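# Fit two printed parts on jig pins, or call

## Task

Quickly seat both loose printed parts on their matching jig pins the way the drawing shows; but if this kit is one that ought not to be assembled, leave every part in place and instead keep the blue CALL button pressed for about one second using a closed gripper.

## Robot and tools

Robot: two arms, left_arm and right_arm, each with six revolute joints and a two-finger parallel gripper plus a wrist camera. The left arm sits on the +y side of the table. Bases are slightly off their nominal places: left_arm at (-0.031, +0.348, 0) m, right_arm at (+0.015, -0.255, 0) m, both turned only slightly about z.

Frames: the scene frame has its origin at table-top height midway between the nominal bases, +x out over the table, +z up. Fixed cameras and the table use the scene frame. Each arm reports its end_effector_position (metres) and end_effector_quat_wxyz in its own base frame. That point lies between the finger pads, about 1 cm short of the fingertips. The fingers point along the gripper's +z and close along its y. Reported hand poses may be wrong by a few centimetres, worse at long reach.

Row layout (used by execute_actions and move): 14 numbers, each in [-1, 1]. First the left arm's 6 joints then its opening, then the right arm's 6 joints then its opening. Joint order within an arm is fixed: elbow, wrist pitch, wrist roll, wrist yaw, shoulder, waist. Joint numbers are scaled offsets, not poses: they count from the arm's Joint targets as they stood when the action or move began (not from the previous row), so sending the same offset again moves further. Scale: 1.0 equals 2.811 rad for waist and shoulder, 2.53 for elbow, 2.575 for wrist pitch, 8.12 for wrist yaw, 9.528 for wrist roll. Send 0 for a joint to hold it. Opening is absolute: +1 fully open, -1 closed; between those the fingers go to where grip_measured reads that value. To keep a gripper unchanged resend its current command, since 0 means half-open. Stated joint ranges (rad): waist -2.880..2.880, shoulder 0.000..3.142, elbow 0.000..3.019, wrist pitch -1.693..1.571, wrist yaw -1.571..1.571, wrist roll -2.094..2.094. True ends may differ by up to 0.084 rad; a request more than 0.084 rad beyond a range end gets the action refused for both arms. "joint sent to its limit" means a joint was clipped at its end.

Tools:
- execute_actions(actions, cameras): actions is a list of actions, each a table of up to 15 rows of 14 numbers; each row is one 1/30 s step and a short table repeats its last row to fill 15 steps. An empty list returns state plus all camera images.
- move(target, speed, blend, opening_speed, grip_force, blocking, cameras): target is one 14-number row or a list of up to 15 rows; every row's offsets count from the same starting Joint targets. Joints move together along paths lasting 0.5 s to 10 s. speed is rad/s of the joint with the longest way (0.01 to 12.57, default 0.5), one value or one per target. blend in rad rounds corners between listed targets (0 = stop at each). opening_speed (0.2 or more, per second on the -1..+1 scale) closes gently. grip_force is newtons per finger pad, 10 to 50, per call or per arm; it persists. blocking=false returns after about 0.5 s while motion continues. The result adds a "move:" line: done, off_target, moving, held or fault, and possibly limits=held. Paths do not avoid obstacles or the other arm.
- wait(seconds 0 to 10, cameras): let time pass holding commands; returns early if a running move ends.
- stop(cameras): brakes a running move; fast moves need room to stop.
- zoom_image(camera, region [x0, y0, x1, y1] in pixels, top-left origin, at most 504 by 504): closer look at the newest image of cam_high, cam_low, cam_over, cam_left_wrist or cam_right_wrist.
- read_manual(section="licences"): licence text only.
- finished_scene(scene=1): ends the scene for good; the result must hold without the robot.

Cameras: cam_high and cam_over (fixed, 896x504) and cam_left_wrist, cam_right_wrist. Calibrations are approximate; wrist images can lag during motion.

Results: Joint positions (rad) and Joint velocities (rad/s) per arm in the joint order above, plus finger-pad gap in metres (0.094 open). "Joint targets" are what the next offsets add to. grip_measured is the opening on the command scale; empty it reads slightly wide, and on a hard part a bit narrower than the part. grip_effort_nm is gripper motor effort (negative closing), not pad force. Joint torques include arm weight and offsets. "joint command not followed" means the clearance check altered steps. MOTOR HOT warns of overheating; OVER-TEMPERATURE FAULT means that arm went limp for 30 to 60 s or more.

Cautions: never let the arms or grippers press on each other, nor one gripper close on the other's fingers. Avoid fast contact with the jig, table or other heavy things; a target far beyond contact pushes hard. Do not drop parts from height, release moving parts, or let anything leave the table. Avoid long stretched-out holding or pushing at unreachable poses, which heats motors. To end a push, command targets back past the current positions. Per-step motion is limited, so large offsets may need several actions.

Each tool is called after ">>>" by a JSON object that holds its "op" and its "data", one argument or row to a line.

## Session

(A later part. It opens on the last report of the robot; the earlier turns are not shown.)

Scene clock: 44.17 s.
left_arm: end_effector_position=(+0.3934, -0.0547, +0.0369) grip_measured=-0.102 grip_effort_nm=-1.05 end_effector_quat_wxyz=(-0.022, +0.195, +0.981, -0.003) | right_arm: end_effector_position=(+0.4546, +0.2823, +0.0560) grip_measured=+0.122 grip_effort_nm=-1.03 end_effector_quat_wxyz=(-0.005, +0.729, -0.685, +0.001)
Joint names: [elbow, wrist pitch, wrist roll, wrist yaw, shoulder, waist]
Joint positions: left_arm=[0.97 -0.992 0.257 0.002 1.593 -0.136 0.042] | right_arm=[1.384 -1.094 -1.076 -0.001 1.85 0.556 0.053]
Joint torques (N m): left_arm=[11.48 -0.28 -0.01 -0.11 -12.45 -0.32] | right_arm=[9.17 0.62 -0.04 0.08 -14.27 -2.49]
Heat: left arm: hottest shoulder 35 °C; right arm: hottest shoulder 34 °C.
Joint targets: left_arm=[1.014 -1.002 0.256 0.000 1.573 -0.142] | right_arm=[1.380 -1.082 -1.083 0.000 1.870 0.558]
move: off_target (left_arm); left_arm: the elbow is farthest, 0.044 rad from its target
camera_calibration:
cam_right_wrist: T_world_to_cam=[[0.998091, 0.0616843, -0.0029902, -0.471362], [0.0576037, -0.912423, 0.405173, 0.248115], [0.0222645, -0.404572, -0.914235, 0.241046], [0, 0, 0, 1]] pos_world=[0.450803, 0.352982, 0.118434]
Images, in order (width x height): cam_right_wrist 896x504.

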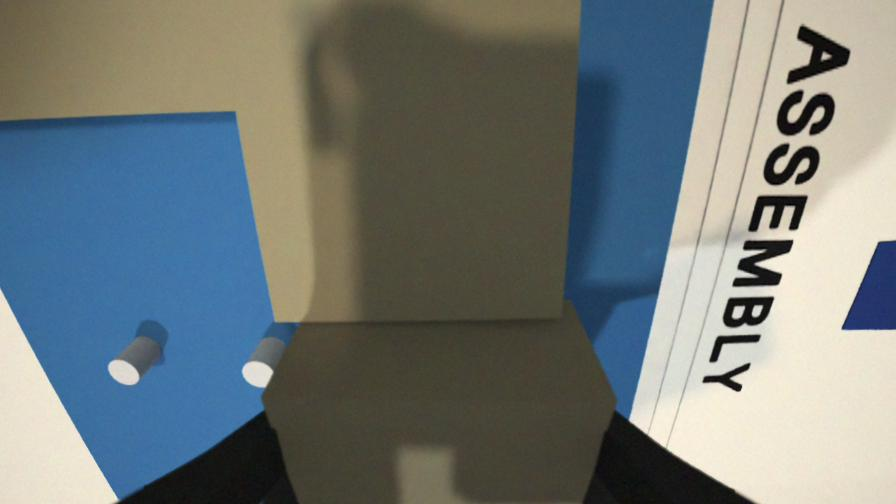

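>>> {"op": "move", "data": {
  "target": [0,0,0,0,0,0,-0.5,-0.0055,0.0017,-0.0018,0,0.0021,0.0020,-0.15],
  "speed": 0.15,
  "cameras": ["cam_right_wrist"]
}}

>>> {"op": "zoom_image", "data": {
  "camera": "cam_right_wrist",
  "region": [240, 200, 680, 420]
}}

Scene clock: 46.53 s.
left_arm: end_effector_position=(+0.3934, -0.0547, +0.0369) grip_measured=-0.102 grip_effort_nm=-1.05 end_effector_quat_wxyz=(-0.022, +0.195, +0.981, -0.003) | right_arm: end_effector_position=(+0.4511, +0.2801, +0.0488) grip_measured=+0.122 grip_effort_nm=-1.03 end_effector_quat_wxyz=(+0.001, +0.732, -0.681, -0.001)
Joint names: [elbow, wrist pitch, wrist roll, wrist yaw, shoulder, waist]
Joint positions: left_arm=[0.97 -0.992 0.257 0.002 1.593 -0.136 0.042] | right_arm=[1.372 -1.09 -1.087 -0.001 1.857 0.556 0.053]
Joint torques (N m): left_arm=[11.58 -0.32 -0.01 -0.06 -13.1 -0.32] | right_arm=[8.83 0.59 -0.12 0.08 -14.21 -2.14]
Heat: left arm: hottest shoulder 35 °C; right arm: hottest shoulder 34 °C.
Joint targets: left_arm=[1.014 -1.002 0.256 0.000 1.573 -0.142] | right_arm=[1.366 -1.078 -1.100 0.000 1.876 0.563]
move: off_target (left_arm); left_arm: the elbow is farthest, 0.044 rad from its target
camera_calibration:
cam_right_wrist: T_world_to_cam=[[0.997273, 0.0723165, -0.0147508, -0.469707], [0.0719807, -0.908823, 0.410924, 0.241417], [0.0163107, -0.410865, -0.91155, 0.238014], [0, 0, 0, 1]] pos_world=[0.447166, 0.351164, 0.110829]
Images, in order (width x height): cam_right_wrist 896x504.

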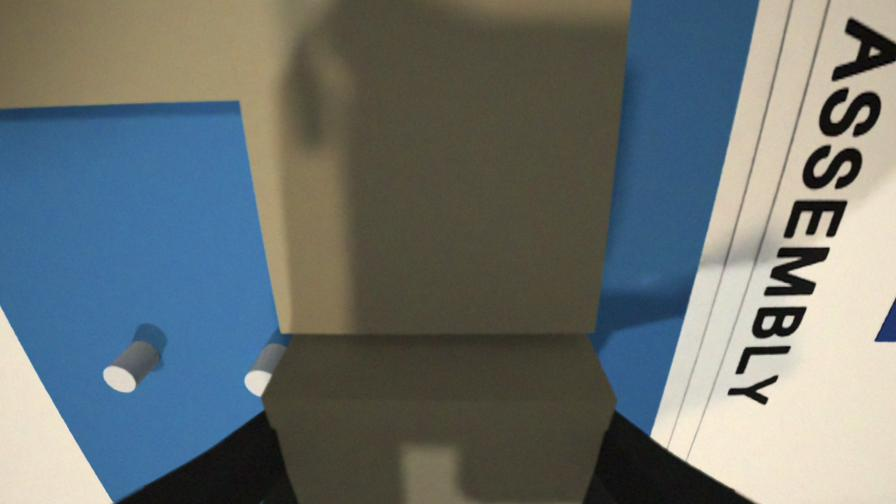

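Scaled by 1.145.

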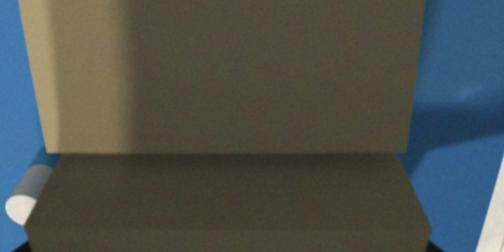

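>>> {"op": "move", "data": {
  "target": [0,0,0,0,0,0,-0.5,0,0.0012,0,0,0.0003,0.0014,-0.15],
  "speed": 0.15,
  "cameras": ["cam_right_wrist"]
}}

Scene clock: 48.17 s.
left_arm: end_effector_position=(+0.3934, -0.0547, +0.0369) grip_measured=-0.102 grip_effort_nm=-1.05 end_effector_quat_wxyz=(-0.022, +0.195, +0.981, -0.003) | right_arm: end_effector_position=(+0.4510, +0.2817, +0.0488) grip_measured=+0.122 grip_effort_nm=-1.03 end_effector_quat_wxyz=(+0.000, +0.733, -0.680, -0.001)
Joint names: [elbow, wrist pitch, wrist roll, wrist yaw, shoulder, waist]
Joint positions: left_arm=[0.97 -0.992 0.257 0.002 1.593 -0.136 0.042] | right_arm=[1.372 -1.086 -1.088 -0.001 1.857 0.559 0.053]
Joint torques (N m): left_arm=[11.4 -0.23 0.03 -0.06 -11.87 -0.5] | right_arm=[8.84 0.72 -0.12 0.08 -14.15 -2.2]
Heat: left arm: hottest shoulder 35 °C; right arm: hottest shoulder 34 °C.
Joint targets: left_arm=[1.014 -1.002 0.256 0.000 1.573 -0.142] | right_arm=[1.366 -1.075 -1.100 0.000 1.877 0.568]
move: off_target (left_arm); left_arm: the elbow is farthest, 0.044 rad from its target
camera_calibration:
cam_right_wrist: T_world_to_cam=[[0.997056, 0.0757366, -0.0120088, -0.470636], [0.0739994, -0.909228, 0.409668, 0.242167], [0.0201081, -0.40935, -0.912156, 0.236571], [0, 0, 0, 1]] pos_world=[0.446573, 0.35267, 0.11093]
Images, in order (width x height): cam_right_wrist 896x504.

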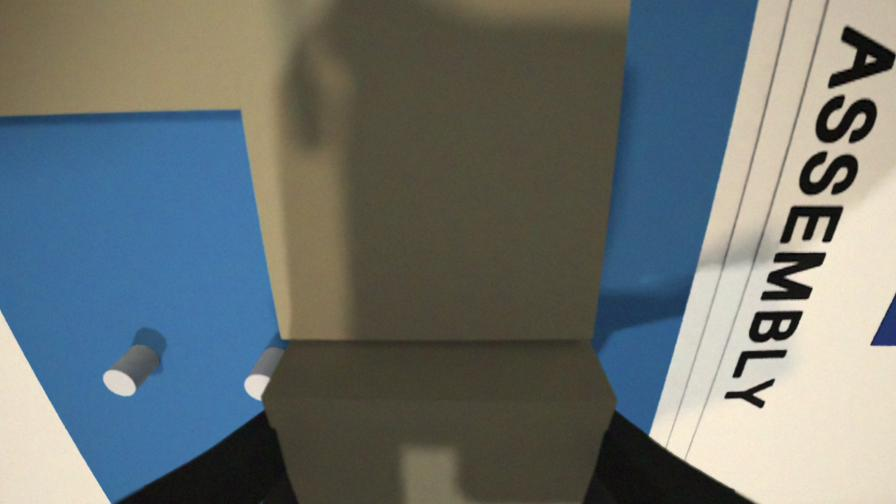

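>>> {"op": "move", "data": {
  "target": [
    [0,0,0,0,0,0,-0.5,0,0,0,0,0,0.0014,-0.15],
    [0,0,0,0,0,0,-0.5,-0.0027,0.0035,0,0,0.0012,0.0014,-0.15]
  ],
  "speed": 0.15,
  "cameras": ["cam_right_wrist"]
}}

>>> {"op": "zoom_image", "data": {
  "camera": "cam_right_wrist",
  "region": [240, 220, 680, 440]
}}

Scene clock: 50.00 s.
left_arm: end_effector_position=(+0.3934, -0.0547, +0.0369) grip_measured=-0.102 grip_effort_nm=-1.05 end_effector_quat_wxyz=(-0.022, +0.195, +0.981, -0.003) | right_arm: end_effector_position=(+0.4497, +0.2832, +0.0465) grip_measured=+0.122 grip_effort_nm=-1.03 end_effector_quat_wxyz=(-0.001, +0.735, -0.678, +0.000)
Joint names: [elbow, wrist pitch, wrist roll, wrist yaw, shoulder, waist]
Joint positions: left_arm=[0.97 -0.992 0.257 0.002 1.593 -0.136 0.042] | right_arm=[1.367 -1.079 -1.088 -0.001 1.858 0.563 0.053]
Joint torques (N m): left_arm=[11.62 -0.28 -0.03 -0.05 -12.34 -0.15] | right_arm=[8.65 0.66 -0.11 0.08 -13.98 -1.96]
Heat: left arm: hottest shoulder 35 °C; right arm: hottest shoulder 35 °C.
Joint targets: left_arm=[1.014 -1.002 0.256 0.000 1.573 -0.142] | right_arm=[1.359 -1.066 -1.100 0.001 1.881 0.571]
move: off_target (left_arm); left_arm: the elbow is farthest, 0.044 rad from its target
camera_calibration:
cam_right_wrist: T_world_to_cam=[[0.996711, 0.0803458, -0.0105426, -0.470716], [0.0776134, -0.909116, 0.409249, 0.242908], [0.0232971, -0.408722, -0.912362, 0.233463], [0, 0, 0, 1]] pos_world=[0.444876, 0.354073, 0.108631]
Images, in order (width x height): cam_right_wrist 896x504.

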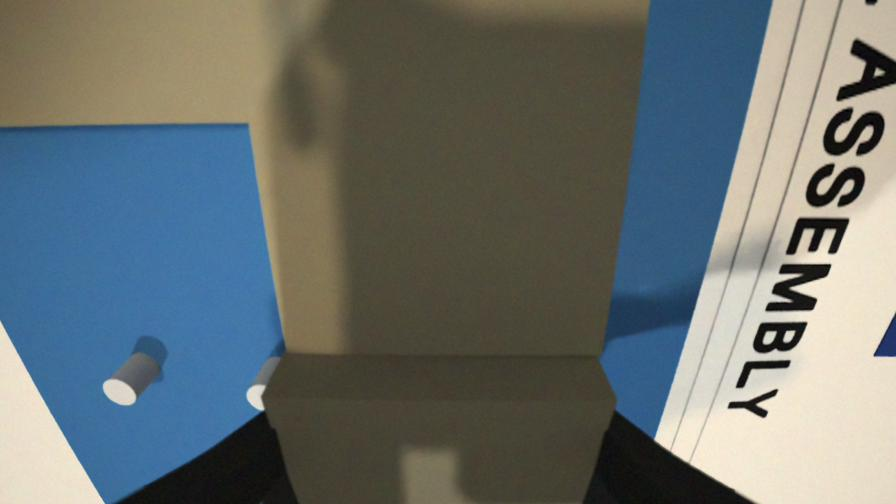

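Scaled by 1.145.

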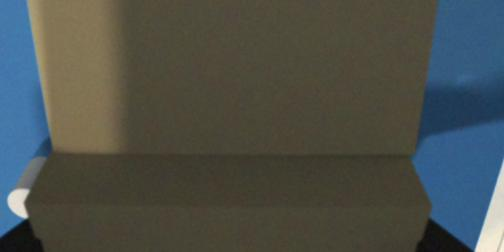

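>>> {"op": "move", "data": {
  "target": [0,0,0,0,0,0,-0.5,-0.0016,0.0047,0,0,0.0028,0,-0.15],
  "speed": 0.1,
  "cameras": ["cam_right_wrist"]
}}

>>> {"op": "zoom_image", "data": {
  "camera": "cam_right_wrist",
  "region": [240, 220, 680, 440]
}}

Scene clock: 51.60 s.
left_arm: end_effector_position=(+0.3934, -0.0547, +0.0369) grip_measured=-0.102 grip_effort_nm=-1.05 end_effector_quat_wxyz=(-0.022, +0.195, +0.981, -0.003) | right_arm: end_effector_position=(+0.4510, +0.2837, +0.0464) grip_measured=+0.122 grip_effort_nm=-1.03 end_effector_quat_wxyz=(-0.003, +0.736, -0.677, +0.002)
Joint names: [elbow, wrist pitch, wrist roll, wrist yaw, shoulder, waist]
Joint positions: left_arm=[0.97 -0.992 0.257 0.002 1.593 -0.136 0.042] | right_arm=[1.367 -1.073 -1.091 0.001 1.858 0.563 0.053]
Joint torques (N m): left_arm=[11.48 -0.39 0.03 -0.06 -12.22 -0.79] | right_arm=[8.42 0.8 -0.08 0.01 -13.63 -2.02]
Heat: left arm: hottest shoulder 35 °C; right arm: hottest shoulder 35 °C.
Joint targets: left_arm=[1.014 -1.002 0.256 0.000 1.573 -0.142] | right_arm=[1.355 -1.054 -1.100 0.001 1.888 0.571]
move: off_target (left_arm); left_arm: the elbow is farthest, 0.044 rad from its target
camera_calibration:
cam_right_wrist: T_world_to_cam=[[0.996573, 0.0825977, -0.00454192, -0.472943], [0.0772441, -0.909521, 0.408418, 0.243519], [0.0296034, -0.407369, -0.912784, 0.230327], [0, 0, 0, 1]] pos_world=[0.445693, 0.354378, 0.108633]
Images, in order (width x height): cam_right_wrist 896x504.

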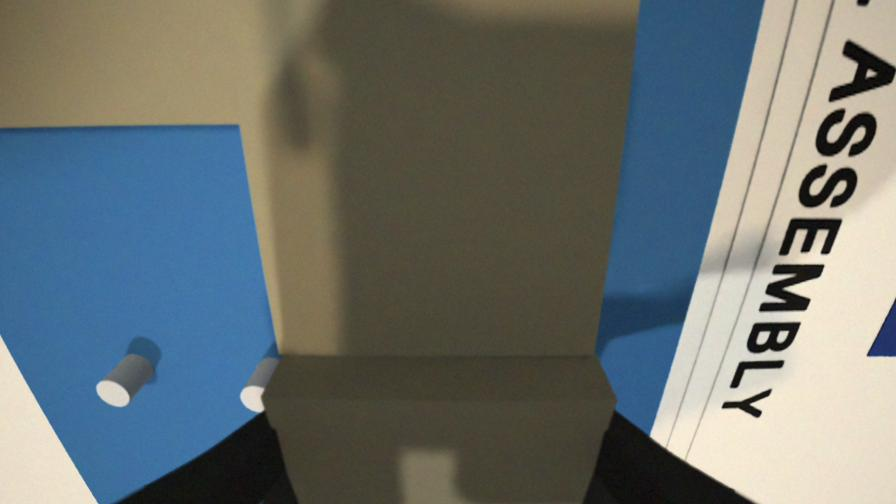

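Scaled by 1.145.

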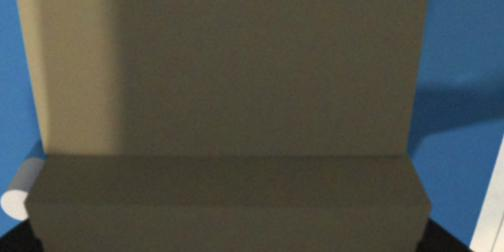

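>>> {"op": "move", "data": {
  "target": [0,0,0,0,0,0,-0.5,0,0,0,0,0.0005,0.0008,-0.15],
  "speed": 0.1,
  "cameras": ["cam_right_wrist"]
}}

>>> {"op": "zoom_image", "data": {
  "camera": "cam_right_wrist",
  "region": [240, 220, 680, 440]
}}

Scene clock: 52.77 s.
left_arm: end_effector_position=(+0.3934, -0.0547, +0.0369) grip_measured=-0.102 grip_effort_nm=-1.05 end_effector_quat_wxyz=(-0.022, +0.195, +0.981, -0.003) | right_arm: end_effector_position=(+0.4510, +0.2837, +0.0462) grip_measured=+0.122 grip_effort_nm=-1.03 end_effector_quat_wxyz=(-0.003, +0.736, -0.677, +0.002)
Joint names: [elbow, wrist pitch, wrist roll, wrist yaw, shoulder, waist]
Joint positions: left_arm=[0.97 -0.992 0.257 0.002 1.593 -0.136 0.042] | right_arm=[1.366 -1.072 -1.091 0.001 1.858 0.563 0.053]
Joint torques (N m): left_arm=[11.56 -0.27 0.01 -0.05 -12.69 -0.85] | right_arm=[8.34 0.85 -0.08 0.01 -13.27 -1.85]
Heat: left arm: hottest shoulder 35 °C; right arm: hottest shoulder 35 °C.
Joint targets: left_arm=[1.014 -1.002 0.256 0.000 1.573 -0.142] | right_arm=[1.355 -1.054 -1.100 0.001 1.890 0.574]
move: off_target (left_arm); left_arm: the elbow is farthest, 0.044 rad from its target
camera_calibration:
cam_right_wrist: T_world_to_cam=[[0.996572, 0.082625, -0.00421768, -0.472989], [0.0771403, -0.909575, 0.408317, 0.243637], [0.0299009, -0.407242, -0.91283, 0.230063], [0, 0, 0, 1]] pos_world=[0.445694, 0.354378, 0.108533]
Images, in order (width x height): cam_right_wrist 896x504.

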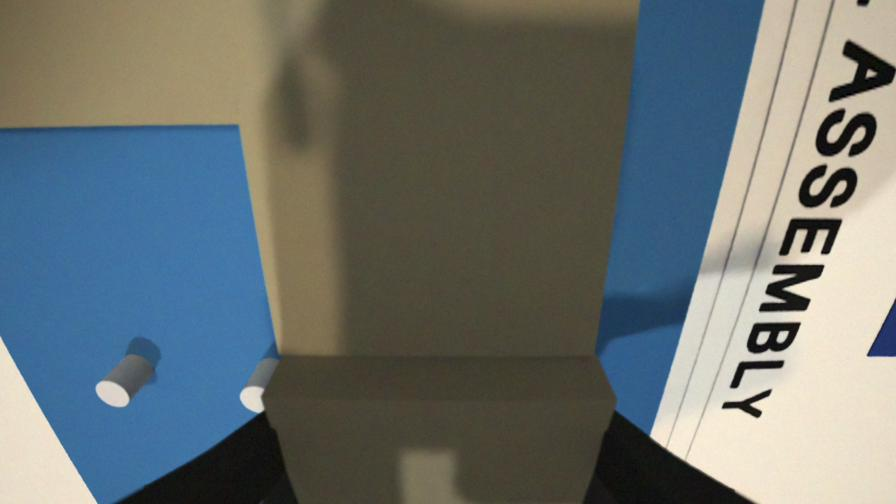

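Scaled by 1.145.

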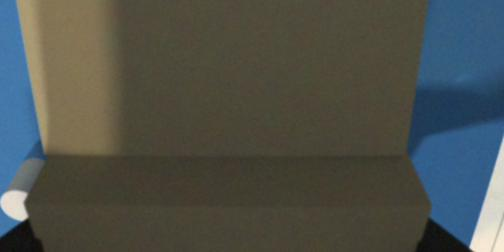

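>>> {"op": "move", "data": {
  "target": [
    [0,0,0,0,0,0,-0.5,-0.0012,0.003,0,0,0.0024,0.0008,-0.15],
    [0,0,0,0,0,0,-0.5,-0.0012,0.003,0,0,0.0024,0.0022,-0.15]
  ],
  "speed": 0.1,
  "cameras": ["cam_right_wrist"]
}}

>>> {"op": "zoom_image", "data": {
  "camera": "cam_right_wrist",
  "region": [240, 220, 680, 440]
}}

Scene clock: 54.20 s.
left_arm: end_effector_position=(+0.3934, -0.0547, +0.0369) grip_measured=-0.102 grip_effort_nm=-1.05 end_effector_quat_wxyz=(-0.022, +0.195, +0.981, -0.003) | right_arm: end_effector_position=(+0.4511, +0.2840, +0.0458) grip_measured=+0.122 grip_effort_nm=-1.03 end_effector_quat_wxyz=(-0.004, +0.736, -0.677, +0.002)
Joint names: [elbow, wrist pitch, wrist roll, wrist yaw, shoulder, waist]
Joint positions: left_arm=[0.97 -0.992 0.257 0.002 1.593 -0.136 0.042] | right_arm=[1.366 -1.07 -1.091 0.002 1.858 0.564 0.053]
Joint torques (N m): left_arm=[11.7 -0.34 0.01 -0.05 -12.4 -0.62] | right_arm=[8.16 1.06 -0.08 -0.01 -12.81 -1.38]
Heat: left arm: hottest shoulder 35 °C; right arm: hottest shoulder 35 °C.
Joint targets: left_arm=[1.014 -1.002 0.256 0.000 1.573 -0.142] | right_arm=[1.352 -1.046 -1.100 0.000 1.896 0.580]
move: off_target (left_arm, right_arm); left_arm: the elbow is farthest, 0.044 rad from its target; right_arm: the shoulder is farthest, 0.038 rad from its target
camera_calibration:
cam_right_wrist: T_world_to_cam=[[0.996518, 0.083331, -0.00269697, -0.473311], [0.077153, -0.909412, 0.408678, 0.244018], [0.0316029, -0.407463, -0.912675, 0.229035], [0, 0, 0, 1]] pos_world=[0.445598, 0.354678, 0.108033]
Images, in order (width x height): cam_right_wrist 896x504.

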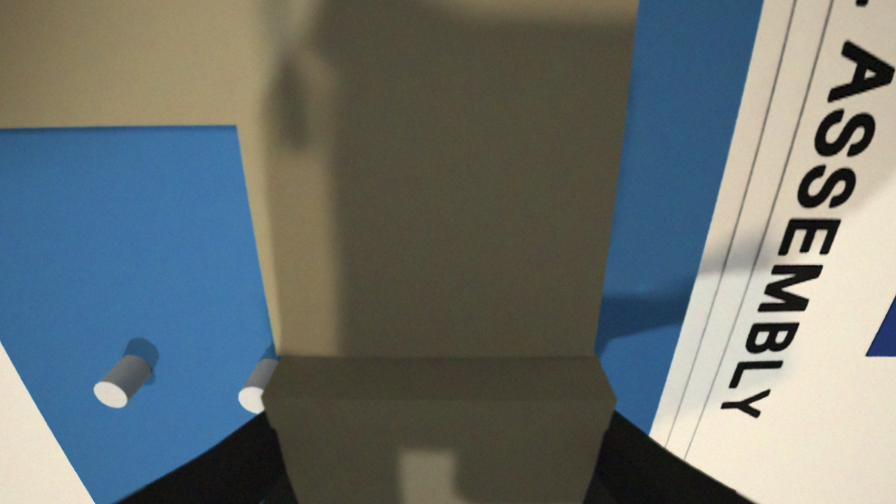

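Scaled by 1.145.

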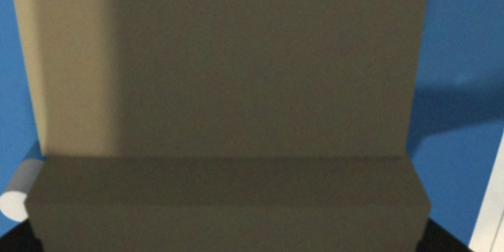

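>>> {"op": "move", "data": {
  "target": [
    [0,0,0,0,0,0,-0.5,0,0.0,0,0,0.0,-0.0025,-0.15],
    [0,0,0,0,0,0,-0.5,-0.003,0.0015,0,0,0.011,-0.0025,-0.15]
  ],
  "speed": 0.1,
  "cameras": ["cam_right_wrist"]
}}

>>> {"op": "zoom_image", "data": {
  "camera": "cam_right_wrist",
  "region": [240, 220, 680, 440]
}}

Scene clock: 56.53 s.
left_arm: end_effector_position=(+0.3934, -0.0547, +0.0369) grip_measured=-0.102 grip_effort_nm=-1.05 end_effector_quat_wxyz=(-0.022, +0.195, +0.981, -0.003) | right_arm: end_effector_position=(+0.4505, +0.2824, +0.0337) grip_measured=+0.122 grip_effort_nm=-1.03 end_effector_quat_wxyz=(+0.004, +0.736, -0.677, +0.003)
Joint names: [elbow, wrist pitch, wrist roll, wrist yaw, shoulder, waist]
Joint positions: left_arm=[0.97 -0.992 0.257 0.002 1.593 -0.136 0.042] | right_arm=[1.36 -1.058 -1.091 0.009 1.878 0.564 0.053]
Joint torques (N m): left_arm=[11.63 -0.39 0.02 -0.09 -11.87 -0.44] | right_arm=[7.77 0.76 -0.08 -0.25 -12.1 -1.96]
Heat: left arm: hottest shoulder 35 °C; right arm: hottest shoulder 35 °C.
Joint targets: left_arm=[1.014 -1.002 0.256 0.000 1.573 -0.142] | right_arm=[1.344 -1.042 -1.100 0.000 1.927 0.573]
move: off_target (left_arm, right_arm); left_arm: the elbow is farthest, 0.044 rad from its target; right_arm: the shoulder is farthest, 0.048 rad from its target
camera_calibration:
cam_right_wrist: T_world_to_cam=[[0.996418, 0.0836469, -0.0124021, -0.472404], [0.0811183, -0.904087, 0.419579, 0.243977], [0.0238839, -0.419083, -0.907634, 0.223938], [0, 0, 0, 1]] pos_world=[0.445573, 0.35394, 0.0950274]
Images, in order (width x height): cam_right_wrist 896x504.

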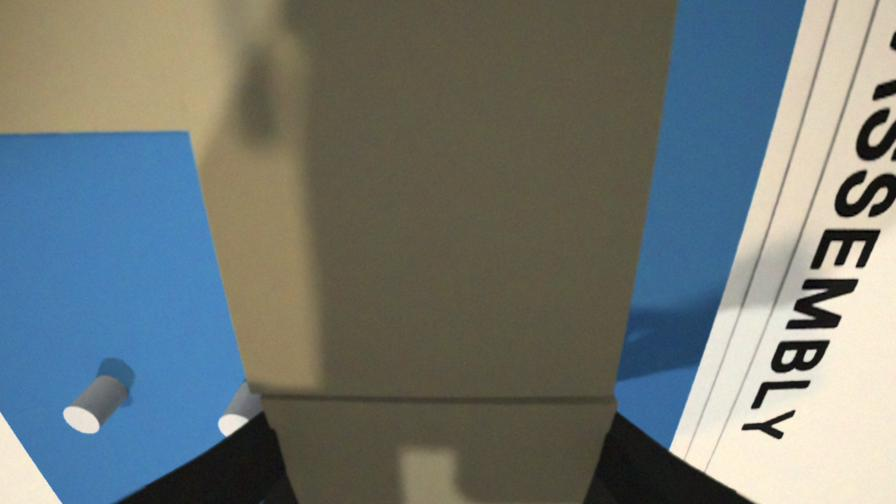

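Scaled by 1.145.

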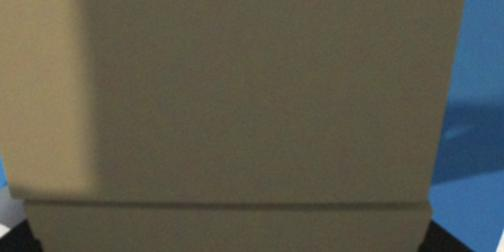

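>>> {"op": "move", "data": {
  "target": [
    [0,0,0,0,0,0,-0.5,0,0,0,0,-0.0085,0,-0.15],
    [0,0,0,0,0,0,-0.5,0,0,0,0,-0.0085,0,0.45],
    [0,0,0,0,0,0,-0.5,0.0368,-0.0365,0,0,-0.031,0,0.45],
    [0.0593,-0.0583,0,0,0,0,-0.5,0.0617,-0.0738,0,0,-0.06,0,0.45],
    [0.0593,-0.0583,0,0,0,0,-0.5,0.06,-0.07,0,0,-0.19,-0.3,0.45],
    [0.1431,-0.0517,-0.1142,0,0.0694,-0.2259,-0.5,0.06,-0.07,0,0,-0.19,-0.3,0.45]
  ],
  "blend": [0,0,0.02,0.03,0.1,0],
  "speed": [0.1,0.3,0.15,0.4,0.9,0.8],
  "opening_speed": 1.0,
  "cameras": ["all"]
}}

>>> {"op": "zoom_image", "data": {
  "camera": "cam_over",
  "region": [210, 210, 560, 490]
}}

Scene clock: 65.23 s.
left_arm: end_effector_position=(+0.3562, -0.3560, +0.0808) grip_measured=-0.102 grip_effort_nm=-1.05 end_effector_quat_wxyz=(-0.003, -0.017, +1.000, +0.002) | right_arm: end_effector_position=(+0.4828, -0.1376, +0.3149) grip_measured=+0.448 grip_effort_nm=0.08 end_effector_quat_wxyz=(+0.162, -0.387, +0.898, -0.132)
Joint names: [elbow, wrist pitch, wrist roll, wrist yaw, shoulder, waist]
Joint positions: left_arm=[1.323 -1.142 -0.817 0.002 1.758 -0.783 0.042] | right_arm=[1.456 -1.218 -1.091 0.001 1.388 -0.277 0.068]
Joint torques (N m): left_arm=[13.03 0.47 -0.09 -0.12 -13.22 0.79] | right_arm=[15.24 0.77 -0.04 0.03 -10.29 -2.2]
Heat: left arm: hottest shoulder 35 °C; right arm: hottest shoulder 35 °C.
Joint targets: left_arm=[1.376 -1.136 -0.832 0.000 1.768 -0.777] | right_arm=[1.496 -1.222 -1.100 0.001 1.393 -0.270]
move: off_target (left_arm, right_arm); left_arm: the elbow is farthest, 0.053 rad from its target; right_arm: the elbow is farthest, 0.040 rad from its target
camera_calibration:
cam_left_wrist: T_world_to_cam=[[0.0517163, -0.998628, -0.00827457, -0.373205], [-0.902841, -0.050294, 0.427023, 0.305838], [-0.426853, -0.0146134, -0.904203, 0.307015], [0, 0, 0, 1]] pos_world=[0.426474, -0.352824, 0.143916]
cam_right_wrist: T_world_to_cam=[[0.657209, -0.666219, 0.352461, -0.520282], [-0.748831, -0.630277, 0.204947, 0.249598], [0.0856088, -0.398627, -0.913109, 0.277095], [0, 0, 0, 1]] pos_world=[0.505118, -0.0788481, 0.385242]

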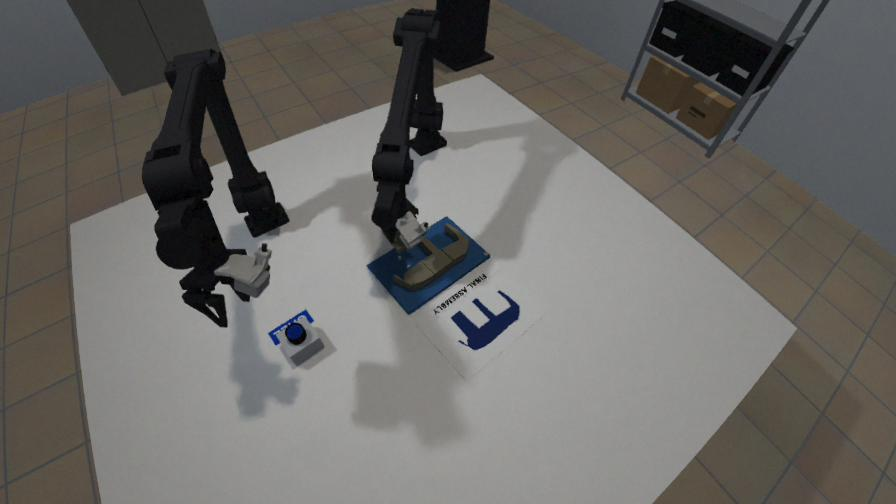

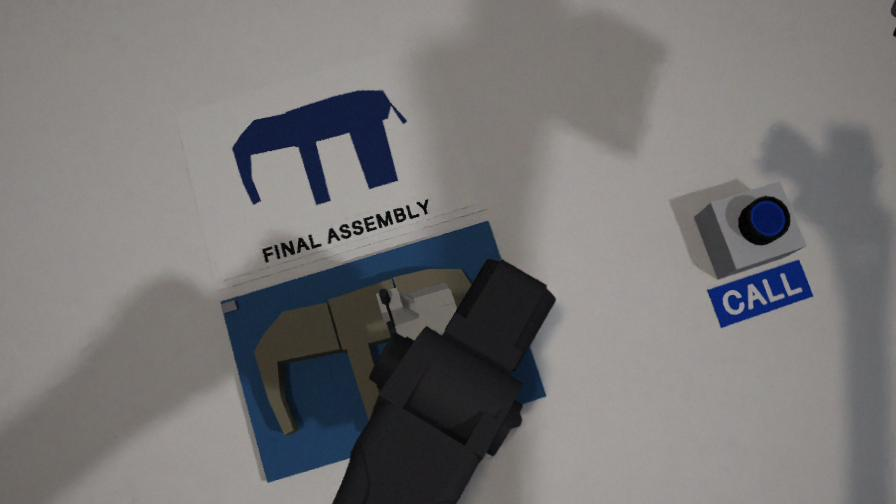

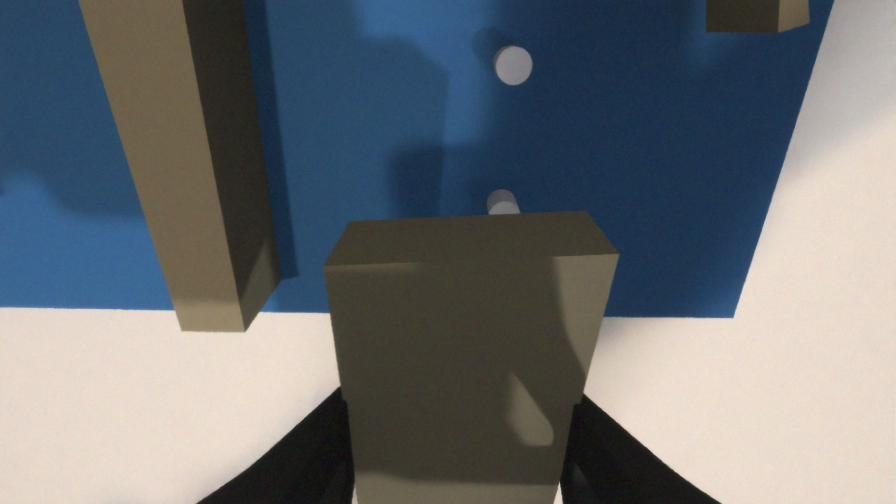

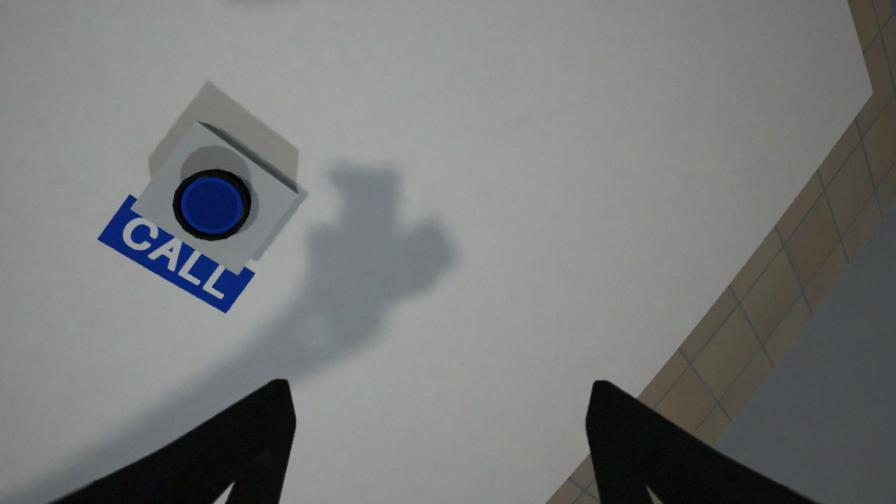

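Scaled by 1.440.

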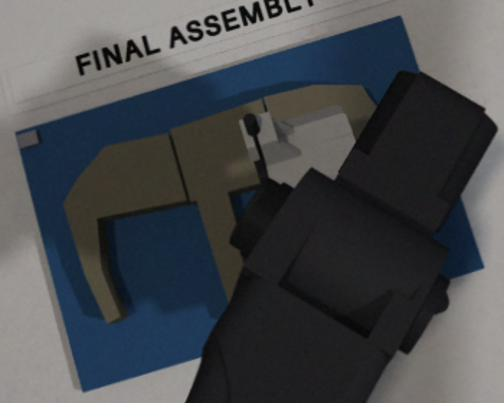

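>>> {"op": "move", "data": {
  "target": [0.0308,0.0035,0.0061,0,0.0295,0.0071,-0.5,0,0,0,0,0,0,0.45],
  "speed": 0.25,
  "cameras": ["cam_left_wrist"]
}}

>>> {"op": "zoom_image", "data": {
  "camera": "cam_left_wrist",
  "region": [220, 60, 724, 340]
}}

Scene clock: 69.67 s.
left_arm: end_effector_position=(+0.3846, -0.3687, +0.0657) grip_measured=-0.102 grip_effort_nm=-1.05 end_effector_quat_wxyz=(-0.004, -0.013, +1.000, +0.002) | right_arm: end_effector_position=(+0.4828, -0.1376, +0.3149) grip_measured=+0.448 grip_effort_nm=0.08 end_effector_quat_wxyz=(+0.162, -0.387, +0.898, -0.132)
Joint names: [elbow, wrist pitch, wrist roll, wrist yaw, shoulder, waist]
Joint positions: left_arm=[1.403 -1.137 -0.789 0.002 1.844 -0.763 0.042] | right_arm=[1.456 -1.218 -1.091 0.001 1.388 -0.277 0.068]
Joint torques (N m): left_arm=[12.93 0.64 0.14 -0.15 -15.27 0.38] | right_arm=[15.27 0.79 -0.04 0.03 -10.23 -2.14]
Heat: left arm: hottest shoulder 35 °C; right arm: hottest shoulder 34 °C.
Joint targets: left_arm=[1.454 -1.127 -0.774 0.000 1.851 -0.757] | right_arm=[1.496 -1.222 -1.100 0.001 1.393 -0.270]
move: off_target (left_arm, right_arm); left_arm: the elbow is farthest, 0.051 rad from its target; right_arm: the elbow is farthest, 0.040 rad from its target
camera_calibration:
cam_left_wrist: T_world_to_cam=[[0.044074, -0.99899, -0.00871214, -0.384669], [-0.902923, -0.0435646, 0.427589, 0.339678], [-0.427537, -0.0109791, -0.903931, 0.306893], [0, 0, 0, 1]] pos_world=[0.454865, -0.366113, 0.128816]
Images, in order (width x height): cam_left_wrist 896x504.

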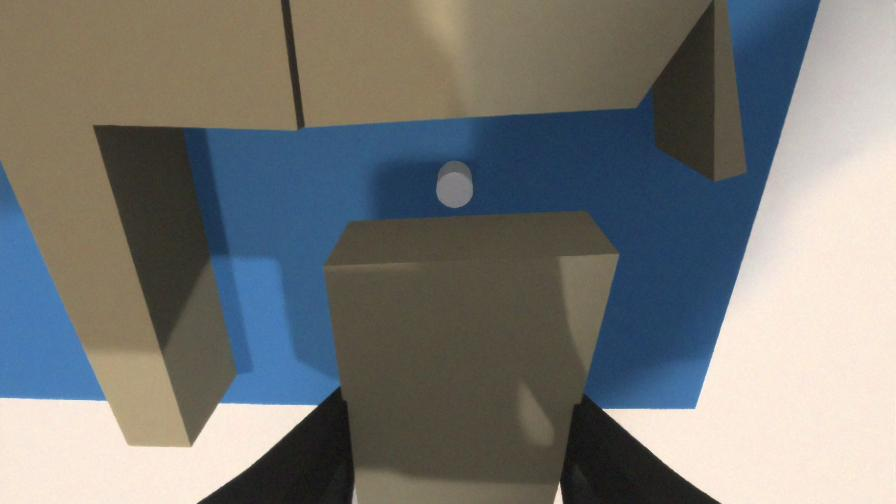

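Scaled by 1.000.

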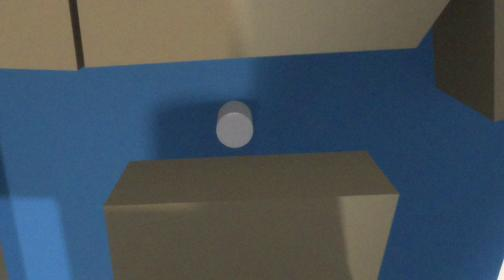

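>>> {"op": "move", "data": {
  "target": [0.0055,0.0089,0.0003,0,0.0117,0.0057,-0.5,0,0,0,0,0,0,0.45],
  "speed": 0.15,
  "cameras": ["cam_left_wrist"]
}}

>>> {"op": "zoom_image", "data": {
  "camera": "cam_left_wrist",
  "region": [220, 100, 724, 350]
}}

Scene clock: 73.10 s.
left_arm: end_effector_position=(+0.3964, -0.3686, +0.0544) grip_measured=-0.102 grip_effort_nm=-1.05 end_effector_quat_wxyz=(-0.002, -0.019, +1.000, +0.001) | right_arm: end_effector_position=(+0.4828, -0.1376, +0.3149) grip_measured=+0.448 grip_effort_nm=0.08 end_effector_quat_wxyz=(+0.162, -0.387, +0.898, -0.132)
Joint names: [elbow, wrist pitch, wrist roll, wrist yaw, shoulder, waist]
Joint positions: left_arm=[1.416 -1.116 -0.786 0.002 1.875 -0.748 0.042] | right_arm=[1.456 -1.218 -1.091 0.001 1.388 -0.277 0.068]
Joint torques (N m): left_arm=[13.18 0.57 0.13 -0.14 -15.38 0.97] | right_arm=[15.28 0.77 -0.04 0.03 -10.23 -2.26]
Heat: left arm: hottest shoulder 36 °C; right arm: hottest shoulder 34 °C.
Joint targets: left_arm=[1.468 -1.104 -0.771 0.000 1.884 -0.742] | right_arm=[1.496 -1.222 -1.100 0.001 1.393 -0.270]
move: off_target (left_arm, right_arm); left_arm: the elbow is farthest, 0.052 rad from its target; right_arm: the elbow is farthest, 0.040 rad from its target
camera_calibration:
cam_left_wrist: T_world_to_cam=[[0.0562652, -0.998398, -0.0059104, -0.389998], [-0.90353, -0.0534358, 0.42518, 0.351924], [-0.424815, -0.0185826, -0.905089, 0.297929], [0, 0, 0, 1]] pos_world=[0.466482, -0.365032, 0.117716]
Images, in order (width x height): cam_left_wrist 896x504.

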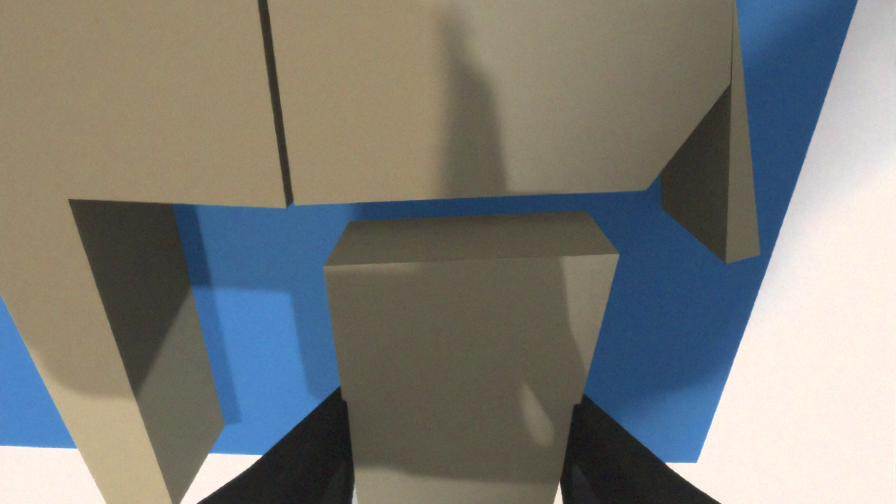

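Scaled by 1.000.

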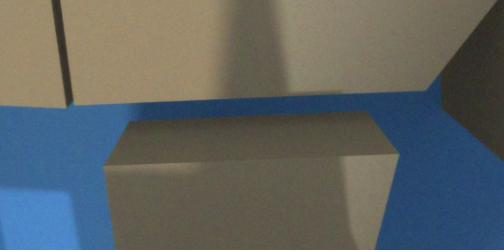

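>>> {"op": "move", "data": {
  "target": [0.0008,0.0074,0.0005,0,0.006,0.0016,-0.5,0,0,0,0,0,0,0.45],
  "speed": 0.12,
  "cameras": ["cam_left_wrist"]
}}

>>> {"op": "zoom_image", "data": {
  "camera": "cam_left_wrist",
  "region": [220, 100, 724, 350]
}}

Scene clock: 75.50 s.
left_arm: end_effector_position=(+0.4013, -0.3706, +0.0474) grip_measured=-0.102 grip_effort_nm=-1.05 end_effector_quat_wxyz=(+0.000, -0.019, +1.000, -0.002) | right_arm: end_effector_position=(+0.4828, -0.1376, +0.3149) grip_measured=+0.448 grip_effort_nm=0.08 end_effector_quat_wxyz=(+0.162, -0.387, +0.898, -0.132)
Joint names: [elbow, wrist pitch, wrist roll, wrist yaw, shoulder, waist]
Joint positions: left_arm=[1.419 -1.097 -0.781 0.002 1.89 -0.744 0.042] | right_arm=[1.456 -1.218 -1.091 0.001 1.388 -0.277 0.068]
Joint torques (N m): left_arm=[12.79 0.76 0.15 -0.11 -15.79 0.85] | right_arm=[15.27 0.77 -0.04 0.03 -10.29 -2.26]
Heat: left arm: hottest shoulder 36 °C; right arm: hottest shoulder 34 °C.
Joint targets: left_arm=[1.470 -1.085 -0.767 0.000 1.901 -0.737] | right_arm=[1.496 -1.222 -1.100 0.001 1.393 -0.270]
move: off_target (left_arm, right_arm); left_arm: the elbow is farthest, 0.051 rad from its target; right_arm: the elbow is farthest, 0.040 rad from its target
camera_calibration:
cam_left_wrist: T_world_to_cam=[[0.0547662, -0.998499, -0.000922694, -0.391881], [-0.905725, -0.0500667, 0.420898, 0.361587], [-0.420312, -0.0222153, -0.907108, 0.290558], [0, 0, 0, 1]] pos_world=[0.471085, -0.366735, 0.111015]
Images, in order (width x height): cam_left_wrist 896x504.

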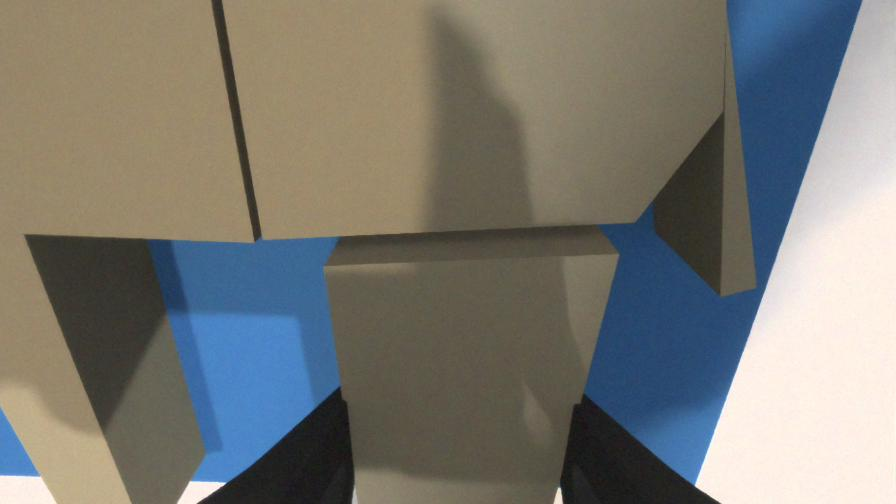

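Scaled by 1.000.

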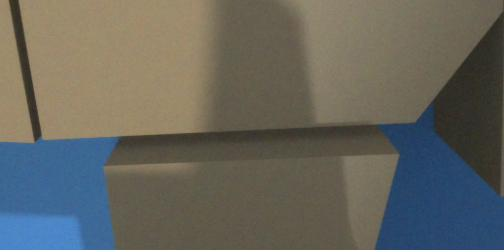

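>>> {"op": "move", "data": {
  "target": [-0.0265,0.0043,0,0,0.0013,0.0008,-0.5,0,0,0,0,0,0,0.45],
  "speed": 0.1,
  "cameras": ["cam_left_wrist"]
}}

>>> {"op": "zoom_image", "data": {
  "camera": "cam_left_wrist",
  "region": [220, 100, 724, 350]
}}

Scene clock: 77.90 s.
left_arm: end_effector_position=(+0.3986, -0.3667, +0.0405) grip_measured=-0.102 grip_effort_nm=-1.05 end_effector_quat_wxyz=(-0.003, -0.019, +1.000, +0.001) | right_arm: end_effector_position=(+0.4828, -0.1376, +0.3149) grip_measured=+0.448 grip_effort_nm=0.08 end_effector_quat_wxyz=(+0.162, -0.387, +0.898, -0.132)
Joint names: [elbow, wrist pitch, wrist roll, wrist yaw, shoulder, waist]
Joint positions: left_arm=[1.402 -1.086 -0.781 0.002 1.893 -0.742 0.042] | right_arm=[1.456 -1.218 -1.091 0.001 1.388 -0.277 0.068]
Joint torques (N m): left_arm=[8.32 0.72 0.16 -0.15 -15.21 0.38] | right_arm=[15.24 0.77 -0.05 0.03 -10.17 -2.2]
Heat: left arm: hottest shoulder 36 °C; right arm: hottest shoulder 34 °C.
Joint targets: left_arm=[1.403 -1.074 -0.767 0.000 1.904 -0.734] | right_arm=[1.496 -1.222 -1.100 0.001 1.393 -0.270]
move: off_target (right_arm); right_arm: the elbow is farthest, 0.040 rad from its target
camera_calibration:
cam_left_wrist: T_world_to_cam=[[0.0566687, -0.99837, -0.00671246, -0.388409], [-0.903125, -0.0541263, 0.425953, 0.359493], [-0.425623, -0.018076, -0.90472, 0.286885], [0, 0, 0, 1]] pos_world=[0.468782, -0.363132, 0.103816]
Images, in order (width x height): cam_left_wrist 896x504.

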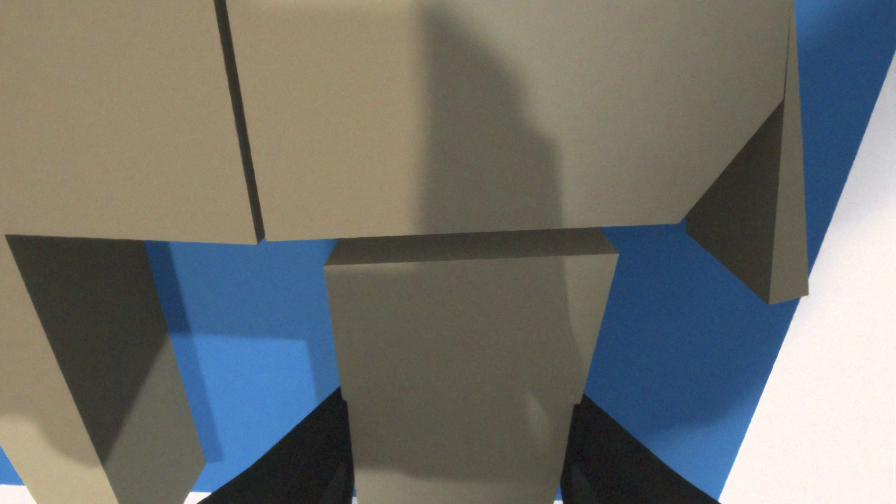

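Scaled by 1.000.

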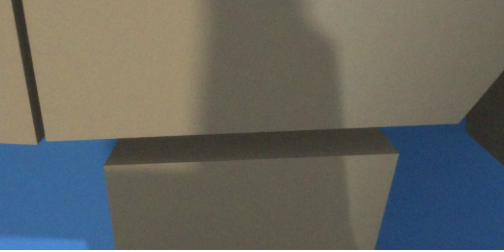

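>>> {"op": "move", "data": {
  "target": [
    [0.0364,-0.0256,0.0004,0,-0.011,0.0014,-0.5,0,0,0,0,0,0,0.45],
    [0.0043,-0.0045,0.0004,0,-0.0007,0.0014,-0.5,0,0,0,0,0,0,0.45]
  ],
  "speed": [0.15,0.1],
  "cameras": ["cam_left_wrist"]
}}

>>> {"op": "zoom_image", "data": {
  "camera": "cam_left_wrist",
  "region": [220, 100, 724, 350]
}}

Scene clock: 82.40 s.
left_arm: end_effector_position=(+0.4013, -0.3661, +0.0440) grip_measured=-0.102 grip_effort_nm=-1.05 end_effector_quat_wxyz=(-0.003, -0.020, +1.000, +0.002) | right_arm: end_effector_position=(+0.4828, -0.1376, +0.3149) grip_measured=+0.448 grip_effort_nm=0.08 end_effector_quat_wxyz=(+0.162, -0.387, +0.898, -0.132)
Joint names: [elbow, wrist pitch, wrist roll, wrist yaw, shoulder, waist]
Joint positions: left_arm=[1.413 -1.097 -0.777 0.002 1.893 -0.738 0.042] | right_arm=[1.456 -1.218 -1.091 0.001 1.388 -0.277 0.068]
Joint torques (N m): left_arm=[8.21 0.75 0.14 -0.11 -15.68 0.5] | right_arm=[15.25 0.76 -0.05 0.03 -10.17 -2.2]
Heat: left arm: hottest shoulder 36 °C; right arm: hottest shoulder 34 °C.
Joint targets: left_arm=[1.414 -1.085 -0.763 0.000 1.902 -0.731] | right_arm=[1.496 -1.222 -1.100 0.001 1.393 -0.270]
move: off_target (right_arm); right_arm: the elbow is farthest, 0.040 rad from its target
camera_calibration:
cam_left_wrist: T_world_to_cam=[[0.0570774, -0.998342, -0.00751074, -0.388036], [-0.902775, -0.0548231, 0.426605, 0.360028], [-0.426309, -0.017569, -0.904407, 0.291594], [0, 0, 0, 1]] pos_world=[0.471482, -0.362532, 0.107216]
Images, in order (width x height): cam_left_wrist 896x504.

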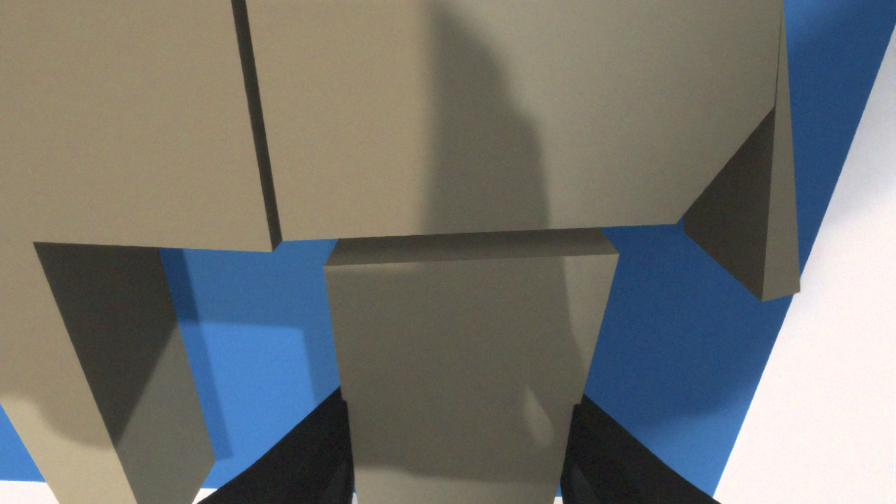

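Scaled by 1.000.

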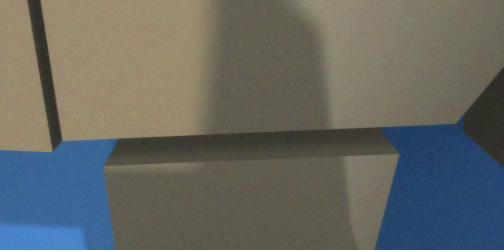

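>>> {"op": "move", "data": {
  "target": [
    [0,0.0027,-0.0001,0,0,0.0013,-0.5,0,0,0,0,0,0,0.45],
    [0,0.006,-0.0001,0,0.0035,0.0013,-0.5,0,0,0,0,0,0,0.45]
  ],
  "speed": [0.15,0.1],
  "cameras": ["cam_left_wrist"]
}}

>>> {"op": "zoom_image", "data": {
  "camera": "cam_left_wrist",
  "region": [220, 100, 724, 350]
}}

Scene clock: 84.57 s.
left_arm: end_effector_position=(+0.4051, -0.3666, +0.0414) grip_measured=-0.102 grip_effort_nm=-1.05 end_effector_quat_wxyz=(+0.000, -0.022, +1.000, -0.002) | right_arm: end_effector_position=(+0.4828, -0.1376, +0.3149) grip_measured=+0.448 grip_effort_nm=0.08 end_effector_quat_wxyz=(+0.162, -0.387, +0.898, -0.132)
Joint names: [elbow, wrist pitch, wrist roll, wrist yaw, shoulder, waist]
Joint positions: left_arm=[1.413 -1.083 -0.777 0.002 1.897 -0.734 0.042] | right_arm=[1.456 -1.218 -1.091 0.001 1.388 -0.277 0.068]
Joint torques (N m): left_arm=[8.23 0.8 0.11 -0.15 -15.27 0.5] | right_arm=[15.27 0.79 -0.04 0.02 -10.23 -2.2]
Heat: left arm: hottest shoulder 36 °C; right arm: hottest shoulder 34 °C.
Joint targets: left_arm=[1.414 -1.070 -0.764 0.000 1.912 -0.727] | right_arm=[1.496 -1.222 -1.100 0.001 1.393 -0.270]
move: off_target (right_arm); right_arm: the elbow is farthest, 0.040 rad from its target
camera_calibration:
cam_left_wrist: T_world_to_cam=[[0.0608456, -0.998147, -0.000695666, -0.390587], [-0.905541, -0.0554936, 0.420613, 0.365619], [-0.419872, -0.0249625, -0.90724, 0.285669], [0, 0, 0, 1]] pos_world=[0.474793, -0.362443, 0.105115]
Images, in order (width x height): cam_left_wrist 896x504.

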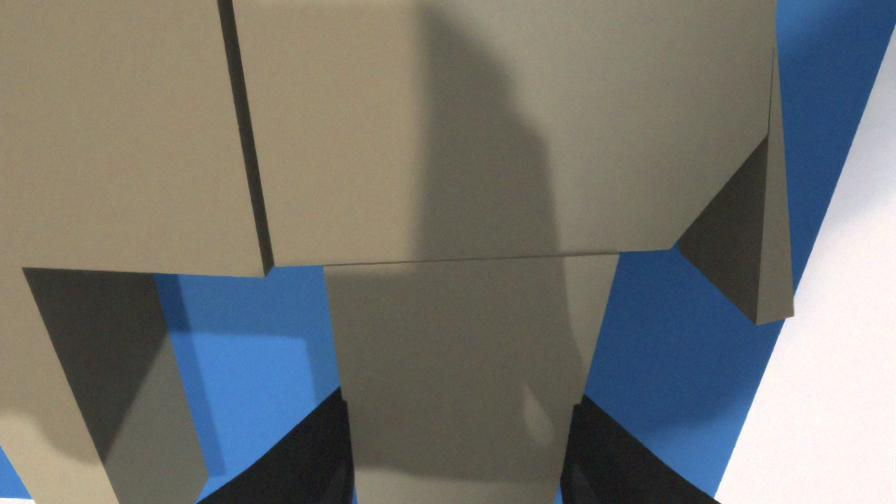

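Scaled by 1.000.

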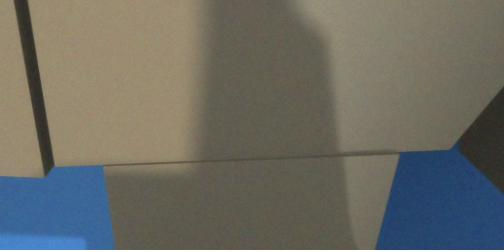

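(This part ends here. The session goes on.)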